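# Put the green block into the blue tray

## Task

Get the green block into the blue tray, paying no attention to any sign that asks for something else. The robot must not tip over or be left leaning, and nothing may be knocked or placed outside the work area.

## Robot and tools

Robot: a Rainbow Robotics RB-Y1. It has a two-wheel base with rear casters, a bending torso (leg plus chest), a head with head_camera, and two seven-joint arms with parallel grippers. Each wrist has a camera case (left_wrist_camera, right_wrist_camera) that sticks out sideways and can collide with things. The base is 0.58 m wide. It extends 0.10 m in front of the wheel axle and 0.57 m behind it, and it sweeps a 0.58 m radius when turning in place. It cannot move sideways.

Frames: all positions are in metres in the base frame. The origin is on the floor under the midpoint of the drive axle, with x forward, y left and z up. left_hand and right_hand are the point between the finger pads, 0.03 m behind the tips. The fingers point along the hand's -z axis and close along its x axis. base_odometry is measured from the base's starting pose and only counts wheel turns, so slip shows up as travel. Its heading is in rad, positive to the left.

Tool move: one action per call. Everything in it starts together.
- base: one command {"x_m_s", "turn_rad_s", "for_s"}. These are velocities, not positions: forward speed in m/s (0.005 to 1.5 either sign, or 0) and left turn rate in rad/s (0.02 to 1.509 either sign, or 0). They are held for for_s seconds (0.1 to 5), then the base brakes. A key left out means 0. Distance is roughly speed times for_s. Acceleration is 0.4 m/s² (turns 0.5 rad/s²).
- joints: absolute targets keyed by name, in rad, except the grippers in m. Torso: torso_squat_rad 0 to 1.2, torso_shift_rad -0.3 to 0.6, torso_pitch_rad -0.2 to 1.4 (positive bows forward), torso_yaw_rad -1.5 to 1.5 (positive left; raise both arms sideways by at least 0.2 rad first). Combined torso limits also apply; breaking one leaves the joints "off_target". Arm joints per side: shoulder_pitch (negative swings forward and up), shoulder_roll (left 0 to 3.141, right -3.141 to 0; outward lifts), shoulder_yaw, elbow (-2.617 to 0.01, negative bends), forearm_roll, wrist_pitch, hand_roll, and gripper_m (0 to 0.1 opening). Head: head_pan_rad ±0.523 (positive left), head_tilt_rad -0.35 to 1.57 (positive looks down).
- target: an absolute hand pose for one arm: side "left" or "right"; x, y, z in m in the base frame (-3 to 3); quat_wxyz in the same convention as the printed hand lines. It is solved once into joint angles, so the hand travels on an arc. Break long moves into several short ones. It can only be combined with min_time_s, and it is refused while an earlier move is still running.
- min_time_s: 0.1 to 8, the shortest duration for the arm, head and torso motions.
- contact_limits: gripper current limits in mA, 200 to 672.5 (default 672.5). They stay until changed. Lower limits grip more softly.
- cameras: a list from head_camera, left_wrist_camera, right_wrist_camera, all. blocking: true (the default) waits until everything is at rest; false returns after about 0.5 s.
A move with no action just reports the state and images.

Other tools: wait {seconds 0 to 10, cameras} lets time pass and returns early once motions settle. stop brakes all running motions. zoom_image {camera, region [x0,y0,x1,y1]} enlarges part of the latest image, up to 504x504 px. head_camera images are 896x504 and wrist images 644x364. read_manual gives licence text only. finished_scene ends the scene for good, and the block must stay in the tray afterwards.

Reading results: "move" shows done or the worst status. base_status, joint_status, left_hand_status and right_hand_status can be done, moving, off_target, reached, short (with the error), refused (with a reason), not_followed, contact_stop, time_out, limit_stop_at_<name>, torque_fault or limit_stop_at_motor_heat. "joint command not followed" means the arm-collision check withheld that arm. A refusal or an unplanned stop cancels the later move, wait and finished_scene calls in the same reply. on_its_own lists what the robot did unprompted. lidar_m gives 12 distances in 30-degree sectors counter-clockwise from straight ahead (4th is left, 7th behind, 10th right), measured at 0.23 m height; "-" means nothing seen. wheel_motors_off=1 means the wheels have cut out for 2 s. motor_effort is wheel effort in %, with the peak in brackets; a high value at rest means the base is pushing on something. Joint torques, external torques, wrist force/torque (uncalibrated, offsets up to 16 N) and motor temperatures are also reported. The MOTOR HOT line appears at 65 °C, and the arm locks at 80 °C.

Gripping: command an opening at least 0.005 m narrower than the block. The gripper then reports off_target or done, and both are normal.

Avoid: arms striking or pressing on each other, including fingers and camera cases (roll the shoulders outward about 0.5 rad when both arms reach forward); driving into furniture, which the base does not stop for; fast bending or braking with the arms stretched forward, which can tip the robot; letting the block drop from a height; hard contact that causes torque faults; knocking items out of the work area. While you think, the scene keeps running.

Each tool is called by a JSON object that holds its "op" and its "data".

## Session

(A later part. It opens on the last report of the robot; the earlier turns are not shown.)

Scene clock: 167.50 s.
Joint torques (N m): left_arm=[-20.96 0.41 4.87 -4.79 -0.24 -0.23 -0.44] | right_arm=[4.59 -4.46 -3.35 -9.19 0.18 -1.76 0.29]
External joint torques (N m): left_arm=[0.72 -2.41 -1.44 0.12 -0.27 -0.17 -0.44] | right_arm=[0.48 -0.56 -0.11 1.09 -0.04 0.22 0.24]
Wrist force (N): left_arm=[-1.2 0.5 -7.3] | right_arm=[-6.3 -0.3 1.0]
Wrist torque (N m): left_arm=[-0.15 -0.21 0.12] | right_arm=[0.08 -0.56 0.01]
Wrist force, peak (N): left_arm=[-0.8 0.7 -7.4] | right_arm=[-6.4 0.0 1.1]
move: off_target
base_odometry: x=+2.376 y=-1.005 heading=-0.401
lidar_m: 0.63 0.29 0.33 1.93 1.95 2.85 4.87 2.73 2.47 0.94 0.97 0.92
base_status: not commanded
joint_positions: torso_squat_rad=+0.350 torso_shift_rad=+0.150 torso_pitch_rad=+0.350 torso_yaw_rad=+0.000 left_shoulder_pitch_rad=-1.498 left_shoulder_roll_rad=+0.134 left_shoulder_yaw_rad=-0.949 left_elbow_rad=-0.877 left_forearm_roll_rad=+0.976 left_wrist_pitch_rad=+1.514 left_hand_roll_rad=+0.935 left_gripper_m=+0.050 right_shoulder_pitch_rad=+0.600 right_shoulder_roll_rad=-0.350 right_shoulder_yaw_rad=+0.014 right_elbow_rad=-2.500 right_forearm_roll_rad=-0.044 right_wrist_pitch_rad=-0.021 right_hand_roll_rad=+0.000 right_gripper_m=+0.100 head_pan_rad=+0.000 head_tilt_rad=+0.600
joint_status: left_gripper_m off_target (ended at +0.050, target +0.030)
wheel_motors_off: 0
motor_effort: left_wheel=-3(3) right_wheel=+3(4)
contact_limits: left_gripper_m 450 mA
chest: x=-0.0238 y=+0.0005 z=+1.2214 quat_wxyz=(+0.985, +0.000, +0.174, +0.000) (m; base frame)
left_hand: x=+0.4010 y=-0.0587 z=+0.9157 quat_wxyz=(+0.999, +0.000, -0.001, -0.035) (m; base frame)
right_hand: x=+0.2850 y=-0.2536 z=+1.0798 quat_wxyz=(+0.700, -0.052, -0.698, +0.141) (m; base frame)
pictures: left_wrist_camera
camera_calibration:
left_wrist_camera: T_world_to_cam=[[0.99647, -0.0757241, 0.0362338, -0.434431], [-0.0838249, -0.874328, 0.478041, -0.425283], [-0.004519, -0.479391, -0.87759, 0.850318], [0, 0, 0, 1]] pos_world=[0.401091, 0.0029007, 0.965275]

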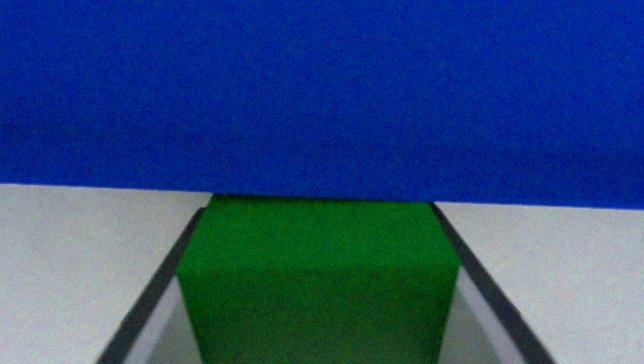

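{"op": "move", "data": {"target": {"side":"left","x":0.401,"y":-0.059,"z":0.96,"quat_wxyz":[0.9994,0,0,-0.035]}, "min_time_s": 2}}

{"op": "move", "data": {"target": {"side":"left","x":0.401,"y":-0.059,"z":1.01,"quat_wxyz":[0.9994,0,0,-0.035]}, "min_time_s": 2}}

{"op": "move", "data": {"target": {"side":"left","x":0.40,"y":0.07,"z":1.02,"quat_wxyz":[0.9994,0,0,-0.035]}, "min_time_s": 3, "cameras": ["head_camera","left_wrist_camera"]}}

Scene clock: 176.10 s.
Joint torques (N m): left_arm=[-24.32 4.79 7.7 -5.74 0.34 0.38 0.41] | right_arm=[4.81 -4.48 -3.64 -9.28 0.11 -1.73 0.25]
External joint torques (N m): left_arm=[-2.37 1.24 0.63 -0.97 0.3 0.44 0.41] | right_arm=[0.7 -0.58 -0.4 1 -0.11 0.24 0.2]
Wrist force (N): left_arm=[-1.5 0.5 -7.5] | right_arm=[-6.2 0.5 0.4]
Wrist torque (N m): left_arm=[-0.16 -0.20 0.02] | right_arm=[0.02 -0.44 0.05]
Wrist force, peak (N): left_arm=[-0.8 0.4 -8.8] | right_arm=[-6.7 0.1 0.7]
move: done
base_odometry: x=+2.376 y=-1.005 heading=-0.401
lidar_m: 0.64 0.29 0.34 1.93 1.95 2.85 4.87 2.74 2.47 0.94 0.96 0.92
base_status: not commanded
joint_positions: torso_squat_rad=+0.350 torso_shift_rad=+0.150 torso_pitch_rad=+0.350 torso_yaw_rad=+0.000 left_shoulder_pitch_rad=-1.546 left_shoulder_roll_rad=+0.184 left_shoulder_yaw_rad=-0.911 left_elbow_rad=-0.991 left_forearm_roll_rad=+1.015 left_wrist_pitch_rad=+1.625 left_hand_roll_rad=+0.985 left_gripper_m=+0.050 right_shoulder_pitch_rad=+0.600 right_shoulder_roll_rad=-0.350 right_shoulder_yaw_rad=+0.014 right_elbow_rad=-2.500 right_forearm_roll_rad=-0.044 right_wrist_pitch_rad=-0.021 right_hand_roll_rad=+0.000 right_gripper_m=+0.100 head_pan_rad=+0.000 head_tilt_rad=+0.600
joint_status: all done
wheel_motors_off: 0
motor_effort: left_wheel=-3(3) right_wheel=+2(4)
contact_limits: left_gripper_m 450 mA
chest: x=-0.0238 y=+0.0005 z=+1.2214 quat_wxyz=(+0.985, +0.000, +0.174, +0.000) (m; base frame)
left_hand: x=+0.4009 y=-0.0591 z=+0.9598 quat_wxyz=(+0.999, +0.000, +0.000, -0.035) (m; base frame)
left_hand_status: reached (checked arc, planned for 2.0 s): 0 mm and 0.1 deg off.
right_hand: x=+0.2850 y=-0.2536 z=+1.0798 quat_wxyz=(+0.700, -0.052, -0.698, +0.141) (m; base frame)
pictures: none

Scene clock: 178.43 s.
Joint torques (N m): left_arm=[-24.14 5.71 8.4 -5.58 0.14 0.28 0.48] | right_arm=[4.73 -4.66 -3.56 -9.21 0.17 -1.81 0.19]
External joint torques (N m): left_arm=[-1.94 1.31 0.82 -1.1 0.1 0.34 0.48] | right_arm=[0.62 -0.76 -0.32 1.07 -0.05 0.17 0.14]
Wrist force (N): left_arm=[-1.4 0.7 -7.9] | right_arm=[-5.4 0.3 0.9]
Wrist torque (N m): left_arm=[-0.19 -0.28 0.07] | right_arm=[0.05 -0.43 0.06]
Wrist force, peak (N): left_arm=[-0.5 0.8 -8.6] | right_arm=[-6.7 -0.3 0.8]
move: done
base_odometry: x=+2.376 y=-1.005 heading=-0.401
lidar_m: 0.64 0.29 0.34 1.93 1.94 2.85 4.87 2.72 2.47 0.94 0.96 0.91
base_status: not commanded
joint_positions: torso_squat_rad=+0.350 torso_shift_rad=+0.150 torso_pitch_rad=+0.350 torso_yaw_rad=+0.000 left_shoulder_pitch_rad=-1.614 left_shoulder_roll_rad=+0.224 left_shoulder_yaw_rad=-0.861 left_elbow_rad=-1.071 left_forearm_roll_rad=+1.064 left_wrist_pitch_rad=+1.735 left_hand_roll_rad=+1.026 left_gripper_m=+0.050 right_shoulder_pitch_rad=+0.600 right_shoulder_roll_rad=-0.350 right_shoulder_yaw_rad=+0.014 right_elbow_rad=-2.500 right_forearm_roll_rad=-0.044 right_wrist_pitch_rad=-0.021 right_hand_roll_rad=+0.000 right_gripper_m=+0.100 head_pan_rad=+0.000 head_tilt_rad=+0.600
joint_status: all done
wheel_motors_off: 0
motor_effort: left_wheel=-3(3) right_wheel=+2(5)
contact_limits: left_gripper_m 450 mA
chest: x=-0.0238 y=+0.0005 z=+1.2214 quat_wxyz=(+0.985, +0.000, +0.174, +0.000) (m; base frame)
left_hand: x=+0.4009 y=-0.0591 z=+1.0098 quat_wxyz=(+0.999, +0.000, +0.000, -0.035) (m; base frame)
left_hand_status: reached (checked arc, planned for 2.0 s): 0 mm and 0.1 deg off.
right_hand: x=+0.2850 y=-0.2536 z=+1.0798 quat_wxyz=(+0.700, -0.052, -0.698, +0.141) (m; base frame)
pictures: none

Scene clock: 181.77 s.
Joint torques (N m): left_arm=[-20.76 6.5 10.31 -4.93 0.34 0.1 -0.2] | right_arm=[4.78 -4.53 -3.61 -9.19 0.16 -1.82 0.2]
External joint torques (N m): left_arm=[0.16 0.5 1.07 -1.13 0.3 0.14 -0.2] | right_arm=[0.67 -0.63 -0.36 1.08 -0.06 0.16 0.15]
Wrist force (N): left_arm=[-0.6 0.5 -7.8] | right_arm=[-5.5 0.2 -0.1]
Wrist torque (N m): left_arm=[-0.19 -0.07 0.11] | right_arm=[0.08 -0.39 0.01]
Wrist force, peak (N): left_arm=[-0.6 0.9 -8.9] | right_arm=[-6.8 0.4 0.8]
move: done
base_odometry: x=+2.376 y=-1.005 heading=-0.401
lidar_m: 0.63 0.28 0.33 1.93 1.95 2.84 4.88 2.73 2.47 0.94 0.96 0.92
base_status: not commanded
joint_positions: torso_squat_rad=+0.350 torso_shift_rad=+0.150 torso_pitch_rad=+0.350 torso_yaw_rad=+0.000 left_shoulder_pitch_rad=-1.406 left_shoulder_roll_rad=+0.618 left_shoulder_yaw_rad=-0.788 left_elbow_rad=-1.527 left_forearm_roll_rad=+1.155 left_wrist_pitch_rad=+1.827 left_hand_roll_rad=+1.011 left_gripper_m=+0.050 right_shoulder_pitch_rad=+0.600 right_shoulder_roll_rad=-0.350 right_shoulder_yaw_rad=+0.014 right_elbow_rad=-2.500 right_forearm_roll_rad=-0.044 right_wrist_pitch_rad=-0.021 right_hand_roll_rad=+0.000 right_gripper_m=+0.100 head_pan_rad=+0.000 head_tilt_rad=+0.600
joint_status: all done
wheel_motors_off: 0
motor_effort: left_wheel=-3(3) right_wheel=+4(5)
contact_limits: left_gripper_m 450 mA
chest: x=-0.0238 y=+0.0005 z=+1.2214 quat_wxyz=(+0.985, +0.000, +0.174, +0.000) (m; base frame)
left_hand: x=+0.3998 y=+0.0700 z=+1.0204 quat_wxyz=(+0.999, +0.002, +0.002, -0.035) (m; base frame)
left_hand_status: reached (checked arc, planned for 3.0 s): 0 mm and 0.3 deg off.
right_hand: x=+0.2850 y=-0.2536 z=+1.0798 quat_wxyz=(+0.700, -0.052, -0.698, +0.141) (m; base frame)
pictures: head_camera, left_wrist_camera
camera_calibration:
head_camera: T_world_to_cam=[[0.0231324, -0.999669, 0.0112681, -0.0197197], [-0.786136, -0.025152, -0.617541, 0.975452], [0.61762, 0.00542697, -0.786458, 1.00071], [0, 0, 0, 1]] pos_world=[0.149234, -0.000609443, 1.38962]
left_wrist_camera: T_world_to_cam=[[0.996549, -0.0770862, 0.0307965, -0.421639], [-0.0824617, -0.876731, 0.473859, -0.359041], [-0.00952771, -0.474763, -0.880062, 1.00808], [0, 0, 0, 1]] pos_world=[0.400182, 0.131315, 1.0703]

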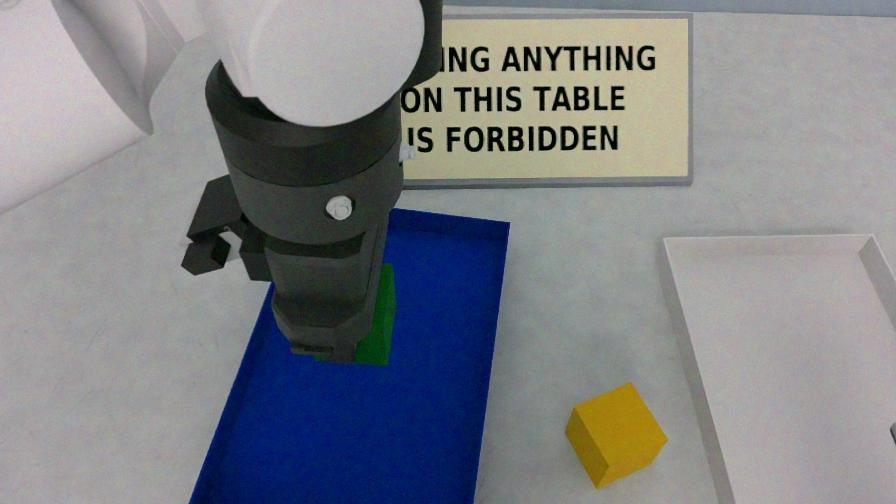

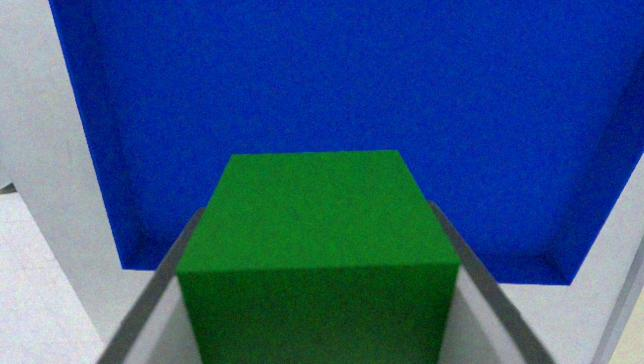

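{"op": "move", "data": {"target": {"side":"left","x":0.40,"y":0.068,"z":0.96,"quat_wxyz":[0.9994,0,0,-0.035]}, "min_time_s": 3}}

{"op": "move", "data": {"target": {"side":"left","x":0.40,"y":0.068,"z":0.93,"quat_wxyz":[0.9994,0,0,-0.035]}, "min_time_s": 3, "cameras": ["head_camera","left_wrist_camera"]}}

Scene clock: 191.30 s.
Joint torques (N m): left_arm=[-20.44 2.59 8.04 -4.46 -0.12 -0.24 -0.32] | right_arm=[4.75 -4.91 -3.74 -9.15 0.16 -1.76 0.27]
External joint torques (N m): left_arm=[0.12 -2.88 -0.94 -0.01 -0.15 -0.18 -0.32] | right_arm=[0.63 -1.01 -0.5 1.13 -0.06 0.21 0.22]
Wrist force (N): left_arm=[-0.8 0.3 -7.9] | right_arm=[-5.4 1.5 1.0]
Wrist torque (N m): left_arm=[-0.11 -0.15 0.13] | right_arm=[-0.07 -0.41 -0.01]
Wrist force, peak (N): left_arm=[-1.0 0.4 -8.8] | right_arm=[-6.7 1.1 1.0]
move: done
base_odometry: x=+2.376 y=-1.005 heading=-0.401
lidar_m: 0.63 0.28 0.34 1.92 1.95 2.84 4.87 2.73 2.47 0.93 0.96 0.92
base_status: not commanded
joint_positions: torso_squat_rad=+0.350 torso_shift_rad=+0.150 torso_pitch_rad=+0.350 torso_yaw_rad=+0.000 left_shoulder_pitch_rad=-1.317 left_shoulder_roll_rad=+0.581 left_shoulder_yaw_rad=-0.852 left_elbow_rad=-1.467 left_forearm_roll_rad=+1.063 left_wrist_pitch_rad=+1.697 left_hand_roll_rad=+0.971 left_gripper_m=+0.050 right_shoulder_pitch_rad=+0.600 right_shoulder_roll_rad=-0.350 right_shoulder_yaw_rad=+0.014 right_elbow_rad=-2.500 right_forearm_roll_rad=-0.044 right_wrist_pitch_rad=-0.021 right_hand_roll_rad=+0.000 right_gripper_m=+0.100 head_pan_rad=+0.000 head_tilt_rad=+0.600
joint_status: all done
wheel_motors_off: 0
motor_effort: left_wheel=-3(3) right_wheel=+2(4)
contact_limits: left_gripper_m 450 mA
chest: x=-0.0238 y=+0.0005 z=+1.2214 quat_wxyz=(+0.985, +0.000, +0.174, +0.000) (m; base frame)
left_hand: x=+0.3998 y=+0.0685 z=+0.9606 quat_wxyz=(+0.999, +0.000, -0.001, -0.035) (m; base frame)
left_hand_status: reached (checked arc, planned for 3.0 s): 1 mm and 0.1 deg off.
right_hand: x=+0.2850 y=-0.2536 z=+1.0798 quat_wxyz=(+0.700, -0.052, -0.698, +0.141) (m; base frame)
pictures: none

Scene clock: 194.63 s.
Joint torques (N m): left_arm=[-20.14 2.13 6.89 -4.59 -0.16 -0.43 -0.29] | right_arm=[4.54 -4.62 -3.42 -9.23 0.14 -1.8 0.15]
External joint torques (N m): left_arm=[0.3 -3.05 -1.81 0.12 -0.19 -0.37 -0.29] | right_arm=[0.43 -0.71 -0.18 1.05 -0.08 0.17 0.1]
Wrist force (N): left_arm=[-0.8 0.5 -8.3] | right_arm=[-5.2 0.4 0.4]
Wrist torque (N m): left_arm=[-0.16 -0.16 0.10] | right_arm=[0.09 -0.39 0.07]
Wrist force, peak (N): left_arm=[-1.0 1.0 -8.9] | right_arm=[-6.7 0.1 0.3]
move: done
base_odometry: x=+2.376 y=-1.005 heading=-0.401
lidar_m: 0.63 0.28 0.34 1.93 1.94 2.84 4.87 2.73 2.45 0.94 0.96 0.92
base_status: not commanded
joint_positions: torso_squat_rad=+0.350 torso_shift_rad=+0.150 torso_pitch_rad=+0.350 torso_yaw_rad=+0.000 left_shoulder_pitch_rad=-1.282 left_shoulder_roll_rad=+0.553 left_shoulder_yaw_rad=-0.883 left_elbow_rad=-1.408 left_forearm_roll_rad=+1.023 left_wrist_pitch_rad=+1.629 left_hand_roll_rad=+0.941 left_gripper_m=+0.050 right_shoulder_pitch_rad=+0.600 right_shoulder_roll_rad=-0.350 right_shoulder_yaw_rad=+0.014 right_elbow_rad=-2.500 right_forearm_roll_rad=-0.044 right_wrist_pitch_rad=-0.021 right_hand_roll_rad=+0.000 right_gripper_m=+0.100 head_pan_rad=+0.000 head_tilt_rad=+0.600
joint_status: all done
wheel_motors_off: 0
motor_effort: left_wheel=-3(4) right_wheel=+3(4)
contact_limits: left_gripper_m 450 mA
chest: x=-0.0238 y=+0.0005 z=+1.2214 quat_wxyz=(+0.985, +0.000, +0.174, +0.000) (m; base frame)
left_hand: x=+0.4002 y=+0.0681 z=+0.9304 quat_wxyz=(+0.999, +0.000, +0.000, -0.035) (m; base frame)
left_hand_status: reached (checked arc, planned for 3.0 s): 0 mm and 0.1 deg off.
right_hand: x=+0.2850 y=-0.2536 z=+1.0798 quat_wxyz=(+0.700, -0.052, -0.698, +0.141) (m; base frame)
pictures: head_camera, left_wrist_camera
camera_calibration:
head_camera: T_world_to_cam=[[0.0231324, -0.999669, 0.0112681, -0.0197197], [-0.786136, -0.025152, -0.617541, 0.975452], [0.61762, 0.00542697, -0.786458, 1.00071], [0, 0, 0, 1]] pos_world=[0.149234, -0.000609443, 1.38962]
left_wrist_camera: T_world_to_cam=[[0.996501, -0.0756775, 0.0354899, -0.423853], [-0.083429, -0.874508, 0.477782, -0.321396], [-0.00512115, -0.479071, -0.877761, 0.924372], [0, 0, 0, 1]] pos_world=[0.400289, 0.129701, 0.979978]

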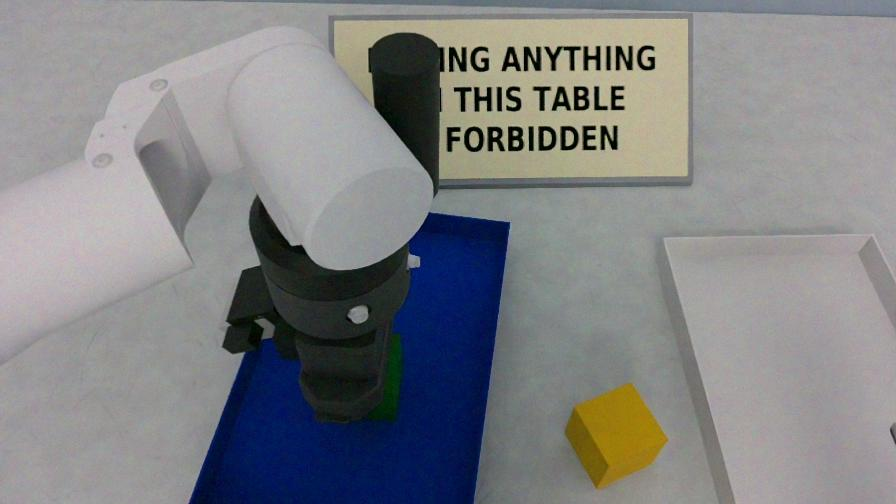

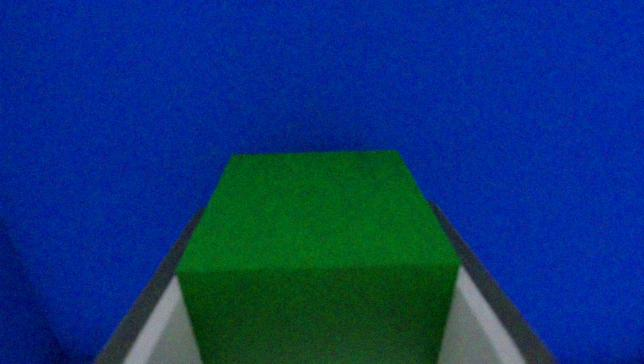

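{"op": "move", "data": {"target": {"side":"left","x":0.40,"y":0.068,"z":0.923,"quat_wxyz":[0.9994,0,0,-0.035]}, "min_time_s": 1.5}}

{"op": "move", "data": {"target": {"side":"left","x":0.40,"y":0.068,"z":0.92,"quat_wxyz":[0.9994,0,0,-0.035]}, "min_time_s": 1.5}}

Scene clock: 199.63 s.
Joint torques (N m): left_arm=[-19.98 1.44 7.24 -5.16 -0.02 -0.39 -0.4] | right_arm=[4.71 -4.39 -3.68 -9.31 0.12 -1.8 0.26]
External joint torques (N m): left_arm=[0.43 -3.68 -1.39 -0.39 -0.05 -0.33 -0.4] | right_arm=[0.6 -0.49 -0.44 0.97 -0.1 0.17 0.21]
Wrist force (N): left_arm=[-0.5 0.2 -8.0] | right_arm=[-5.3 0.3 0.3]
Wrist torque (N m): left_arm=[-0.14 -0.11 0.07] | right_arm=[0.05 -0.39 0.03]
Wrist force, peak (N): left_arm=[-1.3 0.7 -8.9] | right_arm=[-6.8 0.4 0.5]
move: done
base_odometry: x=+2.376 y=-1.005 heading=-0.401
lidar_m: 0.63 0.28 0.34 1.92 1.94 2.85 4.87 2.74 2.48 0.94 0.96 0.91
base_status: not commanded
joint_positions: torso_squat_rad=+0.350 torso_shift_rad=+0.150 torso_pitch_rad=+0.350 torso_yaw_rad=+0.000 left_shoulder_pitch_rad=-1.274 left_shoulder_roll_rad=+0.547 left_shoulder_yaw_rad=-0.890 left_elbow_rad=-1.394 left_forearm_roll_rad=+1.014 left_wrist_pitch_rad=+1.613 left_hand_roll_rad=+0.934 left_gripper_m=+0.050 right_shoulder_pitch_rad=+0.600 right_shoulder_roll_rad=-0.350 right_shoulder_yaw_rad=+0.014 right_elbow_rad=-2.500 right_forearm_roll_rad=-0.044 right_wrist_pitch_rad=-0.021 right_hand_roll_rad=+0.000 right_gripper_m=+0.100 head_pan_rad=+0.000 head_tilt_rad=+0.600
joint_status: all done
wheel_motors_off: 0
motor_effort: left_wheel=-3(3) right_wheel=+1(4)
contact_limits: left_gripper_m 450 mA
chest: x=-0.0238 y=+0.0005 z=+1.2214 quat_wxyz=(+0.985, +0.000, +0.174, +0.000) (m; base frame)
left_hand: x=+0.4001 y=+0.0682 z=+0.9235 quat_wxyz=(+0.999, +0.000, +0.000, -0.035) (m; base frame)
left_hand_status: reached (checked arc, planned for 1.5 s): 1 mm and 0.0 deg off.
right_hand: x=+0.2850 y=-0.2536 z=+1.0798 quat_wxyz=(+0.700, -0.052, -0.698, +0.141) (m; base frame)
pictures: none

Scene clock: 201.47 s.
Joint torques (N m): left_arm=[-19.32 2.6 6.75 -4.66 -0.16 -0.37 -0.59] | right_arm=[4.71 -4.54 -3.48 -9.19 0.16 -1.79 0.17]
External joint torques (N m): left_arm=[1.08 -2.49 -1.84 0.12 -0.19 -0.31 -0.59] | right_arm=[0.59 -0.64 -0.24 1.09 -0.06 0.18 0.12]
Wrist force (N): left_arm=[-0.6 0.8 -7.5] | right_arm=[-5.7 0.5 0.5]
Wrist torque (N m): left_arm=[-0.21 -0.14 0.06] | right_arm=[0.05 -0.42 0.09]
Wrist force, peak (N): left_arm=[-1.1 0.5 -8.7] | right_arm=[-6.7 -0.1 1.2]
move: done
base_odometry: x=+2.376 y=-1.005 heading=-0.401
lidar_m: 0.64 0.29 0.34 1.93 1.95 2.84 4.87 2.74 2.47 0.94 0.95 0.92
base_status: not commanded
joint_positions: torso_squat_rad=+0.350 torso_shift_rad=+0.150 torso_pitch_rad=+0.350 torso_yaw_rad=+0.000 left_shoulder_pitch_rad=-1.271 left_shoulder_roll_rad=+0.543 left_shoulder_yaw_rad=-0.893 left_elbow_rad=-1.386 left_forearm_roll_rad=+1.010 left_wrist_pitch_rad=+1.606 left_hand_roll_rad=+0.930 left_gripper_m=+0.050 right_shoulder_pitch_rad=+0.600 right_shoulder_roll_rad=-0.350 right_shoulder_yaw_rad=+0.014 right_elbow_rad=-2.500 right_forearm_roll_rad=-0.044 right_wrist_pitch_rad=-0.021 right_hand_roll_rad=+0.000 right_gripper_m=+0.100 head_pan_rad=+0.000 head_tilt_rad=+0.600
joint_status: all done
wheel_motors_off: 0
motor_effort: left_wheel=-3(3) right_wheel=+5(5)
contact_limits: left_gripper_m 450 mA
chest: x=-0.0238 y=+0.0005 z=+1.2214 quat_wxyz=(+0.985, +0.000, +0.174, +0.000) (m; base frame)
left_hand: x=+0.4003 y=+0.0681 z=+0.9204 quat_wxyz=(+0.999, +0.000, +0.000, -0.035) (m; base frame)
left_hand_status: reached (checked arc, planned for 1.5 s): 0 mm and 0.0 deg off.
right_hand: x=+0.2850 y=-0.2536 z=+1.0798 quat_wxyz=(+0.700, -0.052, -0.698, +0.141) (m; base frame)
pictures: none

{"op": "move", "data": {"target": {"side":"left","x":0.40,"y":0.068,"z":0.917,"quat_wxyz":[0.9994,0,0,-0.035]}, "min_time_s": 1.5}}

{"op": "move", "data": {"joints": {"left_gripper_m":0.085}, "cameras": ["left_wrist_camera"]}}

Scene clock: 205.83 s.
Joint torques (N m): left_arm=[-18.81 2.12 6.85 -4.43 -0.12 -0.35 -0.34] | right_arm=[4.63 -4.52 -3.52 -9.36 0.19 -1.77 0.17]
External joint torques (N m): left_arm=[1.58 -2.95 -1.7 0.37 -0.15 -0.29 -0.34] | right_arm=[0.51 -0.62 -0.28 0.92 -0.03 0.21 0.12]
Wrist force (N): left_arm=[-1.4 1.6 -4.3] | right_arm=[-6.0 0.7 1.5]
Wrist torque (N m): left_arm=[-0.20 -0.20 0.08] | right_arm=[0.01 -0.45 0.00]
Wrist force, peak (N): left_arm=[-0.7 0.9 -8.9] | right_arm=[-6.6 0.3 0.6]
move: done
base_odometry: x=+2.376 y=-1.005 heading=-0.401
lidar_m: 0.64 0.28 0.34 1.93 1.94 2.83 4.88 2.74 2.47 0.93 0.95 0.91
base_status: not commanded
joint_positions: torso_squat_rad=+0.350 torso_shift_rad=+0.150 torso_pitch_rad=+0.350 torso_yaw_rad=+0.000 left_shoulder_pitch_rad=-1.268 left_shoulder_roll_rad=+0.540 left_shoulder_yaw_rad=-0.896 left_elbow_rad=-1.380 left_forearm_roll_rad=+1.007 left_wrist_pitch_rad=+1.599 left_hand_roll_rad=+0.927 left_gripper_m=+0.050 right_shoulder_pitch_rad=+0.600 right_shoulder_roll_rad=-0.350 right_shoulder_yaw_rad=+0.014 right_elbow_rad=-2.500 right_forearm_roll_rad=-0.044 right_wrist_pitch_rad=-0.021 right_hand_roll_rad=+0.000 right_gripper_m=+0.100 head_pan_rad=+0.000 head_tilt_rad=+0.600
joint_status: all done
wheel_motors_off: 0
motor_effort: left_wheel=-3(3) right_wheel=+4(5)
contact_limits: left_gripper_m 450 mA
chest: x=-0.0238 y=+0.0005 z=+1.2214 quat_wxyz=(+0.985, +0.000, +0.174, +0.000) (m; base frame)
left_hand: x=+0.4004 y=+0.0681 z=+0.9175 quat_wxyz=(+0.999, +0.000, -0.001, -0.035) (m; base frame)
left_hand_status: reached (checked arc, planned for 1.5 s): 1 mm and 0.1 deg off.
right_hand: x=+0.2850 y=-0.2536 z=+1.0798 quat_wxyz=(+0.700, -0.052, -0.698, +0.141) (m; base frame)
pictures: none

Scene clock: 206.70 s.
Joint torques (N m): left_arm=[-19.93 2.86 6.06 -4.98 -0.1 -0.23 -0.54] | right_arm=[4.69 -4.58 -3.63 -9.2 0.09 -1.74 0.22]
External joint torques (N m): left_arm=[0.46 -2.2 -2.49 -0.18 -0.13 -0.17 -0.54] | right_arm=[0.58 -0.67 -0.39 1.08 -0.13 0.23 0.17]
Wrist force (N): left_arm=[-0.9 1.1 -7.4] | right_arm=[-6.0 0.6 0.4]
Wrist torque (N m): left_arm=[-0.28 -0.17 0.05] | right_arm=[0.02 -0.48 0.02]
Wrist force, peak (N): left_arm=[-1.2 0.7 -7.9] | right_arm=[-6.5 0.5 1.5]
move: done
base_odometry: x=+2.376 y=-1.005 heading=-0.401
lidar_m: 0.63 0.28 0.34 1.93 1.95 2.84 4.87 2.72 2.47 0.94 0.96 0.93
base_status: not commanded
joint_positions: torso_squat_rad=+0.350 torso_shift_rad=+0.150 torso_pitch_rad=+0.350 torso_yaw_rad=+0.000 left_shoulder_pitch_rad=-1.268 left_shoulder_roll_rad=+0.540 left_shoulder_yaw_rad=-0.896 left_elbow_rad=-1.380 left_forearm_roll_rad=+1.007 left_wrist_pitch_rad=+1.599 left_hand_roll_rad=+0.927 left_gripper_m=+0.085 right_shoulder_pitch_rad=+0.600 right_shoulder_roll_rad=-0.350 right_shoulder_yaw_rad=+0.014 right_elbow_rad=-2.500 right_forearm_roll_rad=-0.044 right_wrist_pitch_rad=-0.021 right_hand_roll_rad=+0.000 right_gripper_m=+0.100 head_pan_rad=+0.000 head_tilt_rad=+0.600
joint_status: all done
wheel_motors_off: 0
motor_effort: left_wheel=-3(3) right_wheel=+3(4)
contact_limits: left_gripper_m 450 mA
chest: x=-0.0238 y=+0.0005 z=+1.2214 quat_wxyz=(+0.985, +0.000, +0.174, +0.000) (m; base frame)
left_hand: x=+0.4003 y=+0.0681 z=+0.9174 quat_wxyz=(+0.999, +0.000, +0.000, -0.035) (m; base frame)
right_hand: x=+0.2850 y=-0.2536 z=+1.0798 quat_wxyz=(+0.700, -0.052, -0.698, +0.141) (m; base frame)
pictures: left_wrist_camera
camera_calibration:
left_wrist_camera: T_world_to_cam=[[0.9965, -0.0757229, 0.0354012, -0.423406], [-0.0834263, -0.874504, 0.47779, -0.315272], [-0.00522115, -0.479071, -0.877761, 0.912954], [0, 0, 0, 1]] pos_world=[0.400389, 0.129601, 0.966978]

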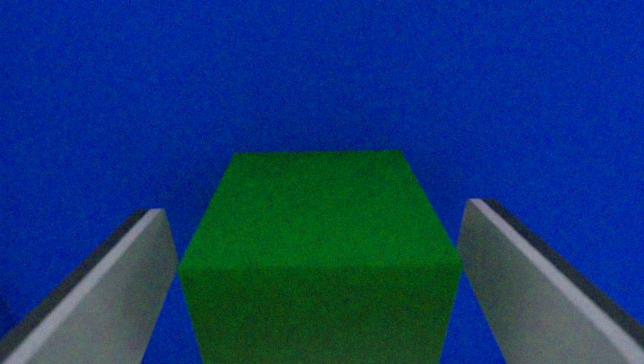

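Resting. Retreat upward and verify.

{"op": "move", "data": {"target": {"side":"left","x":0.40,"y":0.068,"z":0.97,"quat_wxyz":[0.9994,0,0,-0.035]}, "min_time_s": 2}}

{"op": "move", "data": {"target": {"side":"left","x":0.40,"y":0.12,"z":1.05,"quat_wxyz":[0.9994,0,0,-0.035]}, "min_time_s": 2.5, "cameras": ["head_camera","left_wrist_camera"]}}

Scene clock: 212.23 s.
Joint torques (N m): left_arm=[-23.03 6.55 9.47 -5.03 0.41 0.24 0.2] | right_arm=[4.48 -4.64 -3.69 -9.08 0.25 -1.85 0.17]
External joint torques (N m): left_arm=[-2.38 1.01 0.44 -0.66 0.37 0.29 0.2] | right_arm=[0.36 -0.74 -0.45 1.2 0.03 0.12 0.12]
Wrist force (N): left_arm=[-0.4 0.4 -7.4] | right_arm=[-5.4 0.7 0.5]
Wrist torque (N m): left_arm=[-0.13 -0.07 0.03] | right_arm=[0.01 -0.39 0.04]
Wrist force, peak (N): left_arm=[-0.7 0.7 -8.0] | right_arm=[-6.5 0.8 1.5]
move: done
base_odometry: x=+2.376 y=-1.005 heading=-0.401
lidar_m: 0.62 0.28 0.34 1.93 1.95 2.84 4.87 2.73 2.47 0.94 0.95 0.92
base_status: not commanded
joint_positions: torso_squat_rad=+0.350 torso_shift_rad=+0.150 torso_pitch_rad=+0.350 torso_yaw_rad=+0.000 left_shoulder_pitch_rad=-1.332 left_shoulder_roll_rad=+0.585 left_shoulder_yaw_rad=-0.843 left_elbow_rad=-1.475 left_forearm_roll_rad=+1.078 left_wrist_pitch_rad=+1.718 left_hand_roll_rad=+0.976 left_gripper_m=+0.085 right_shoulder_pitch_rad=+0.600 right_shoulder_roll_rad=-0.350 right_shoulder_yaw_rad=+0.014 right_elbow_rad=-2.500 right_forearm_roll_rad=-0.044 right_wrist_pitch_rad=-0.021 right_hand_roll_rad=+0.000 right_gripper_m=+0.100 head_pan_rad=+0.000 head_tilt_rad=+0.600
joint_status: all done
wheel_motors_off: 0
motor_effort: left_wheel=-3(3) right_wheel=+3(4)
contact_limits: left_gripper_m 450 mA
chest: x=-0.0238 y=+0.0005 z=+1.2214 quat_wxyz=(+0.985, +0.000, +0.174, +0.000) (m; base frame)
left_hand: x=+0.4000 y=+0.0679 z=+0.9697 quat_wxyz=(+0.999, +0.000, +0.000, -0.035) (m; base frame)
left_hand_status: reached (checked arc, planned for 2.0 s): 0 mm and 0.0 deg off.
right_hand: x=+0.2850 y=-0.2536 z=+1.0798 quat_wxyz=(+0.700, -0.052, -0.698, +0.141) (m; base frame)
pictures: none

Scene clock: 215.07 s.
Joint torques (N m): left_arm=[-22.56 7.71 10.57 -3.85 0.37 0.46 -0.4] | right_arm=[4.73 -4.49 -3.48 -9.25 0.2 -1.71 0.24]
External joint torques (N m): left_arm=[-2.3 0.42 1.05 -0.66 0.34 0.52 -0.4] | right_arm=[0.62 -0.59 -0.24 1.03 -0.01 0.26 0.19]
Wrist force (N): left_arm=[-0.8 0.5 -6.8] | right_arm=[-5.7 0.3 0.8]
Wrist torque (N m): left_arm=[-0.18 -0.09 0.12] | right_arm=[0.05 -0.42 0.04]
Wrist force, peak (N): left_arm=[-0.9 1.1 -7.7] | right_arm=[-6.6 0.6 1.0]
move: done
base_odometry: x=+2.376 y=-1.005 heading=-0.401
lidar_m: 0.63 0.28 0.34 1.93 1.94 2.85 4.87 2.73 2.46 0.94 0.96 0.92
base_status: not commanded
joint_positions: torso_squat_rad=+0.350 torso_shift_rad=+0.150 torso_pitch_rad=+0.350 torso_yaw_rad=+0.000 left_shoulder_pitch_rad=-1.375 left_shoulder_roll_rad=+0.769 left_shoulder_yaw_rad=-0.711 left_elbow_rad=-1.635 left_forearm_roll_rad=+1.236 left_wrist_pitch_rad=+1.876 left_hand_roll_rad=+0.971 left_gripper_m=+0.085 right_shoulder_pitch_rad=+0.600 right_shoulder_roll_rad=-0.350 right_shoulder_yaw_rad=+0.014 right_elbow_rad=-2.500 right_forearm_roll_rad=-0.044 right_wrist_pitch_rad=-0.021 right_hand_roll_rad=+0.000 right_gripper_m=+0.100 head_pan_rad=+0.000 head_tilt_rad=+0.600
joint_status: all done
wheel_motors_off: 0
motor_effort: left_wheel=-3(3) right_wheel=+2(5)
contact_limits: left_gripper_m 450 mA
chest: x=-0.0238 y=+0.0005 z=+1.2214 quat_wxyz=(+0.985, +0.000, +0.174, +0.000) (m; base frame)
left_hand: x=+0.4000 y=+0.1199 z=+1.0499 quat_wxyz=(+0.999, +0.000, +0.000, -0.035) (m; base frame)
left_hand_status: reached (checked arc, planned for 2.5 s): 0 mm and 0.0 deg off.
right_hand: x=+0.2850 y=-0.2536 z=+1.0798 quat_wxyz=(+0.700, -0.052, -0.698, +0.141) (m; base frame)
pictures: head_camera, left_wrist_camera
camera_calibration:
head_camera: T_world_to_cam=[[0.0231324, -0.999669, 0.0112681, -0.0197197], [-0.786136, -0.025152, -0.617541, 0.975452], [0.61762, 0.00542697, -0.786458, 1.00071], [0, 0, 0, 1]] pos_world=[0.149234, -0.000609443, 1.38962]
left_wrist_camera: T_world_to_cam=[[0.9965, -0.0762274, 0.0342954, -0.422566], [-0.0833399, -0.874546, 0.477727, -0.333263], [-0.00642296, -0.478913, -0.877839, 1.05461], [0, 0, 0, 1]] pos_world=[0.400087, 0.181404, 1.09948]

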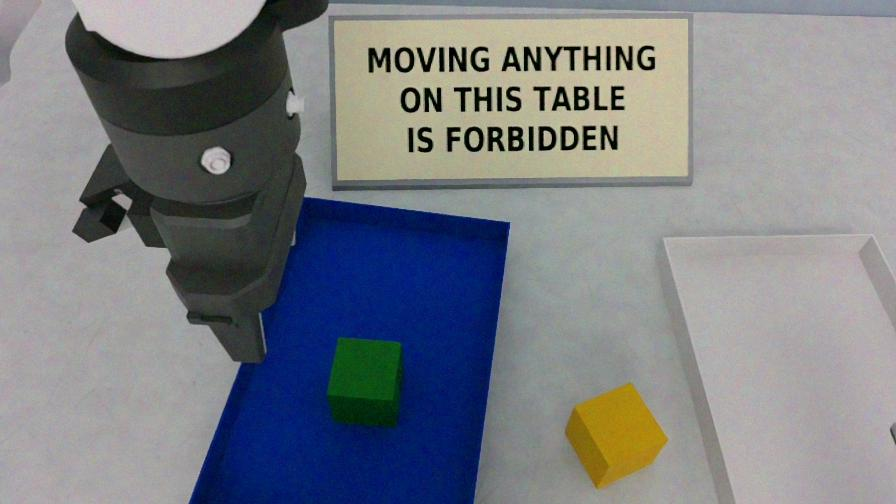

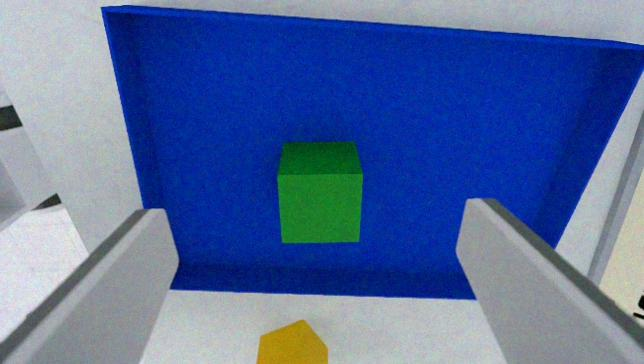

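{"op": "finished_scene", "data": {}}

The scene is finished: the task was done.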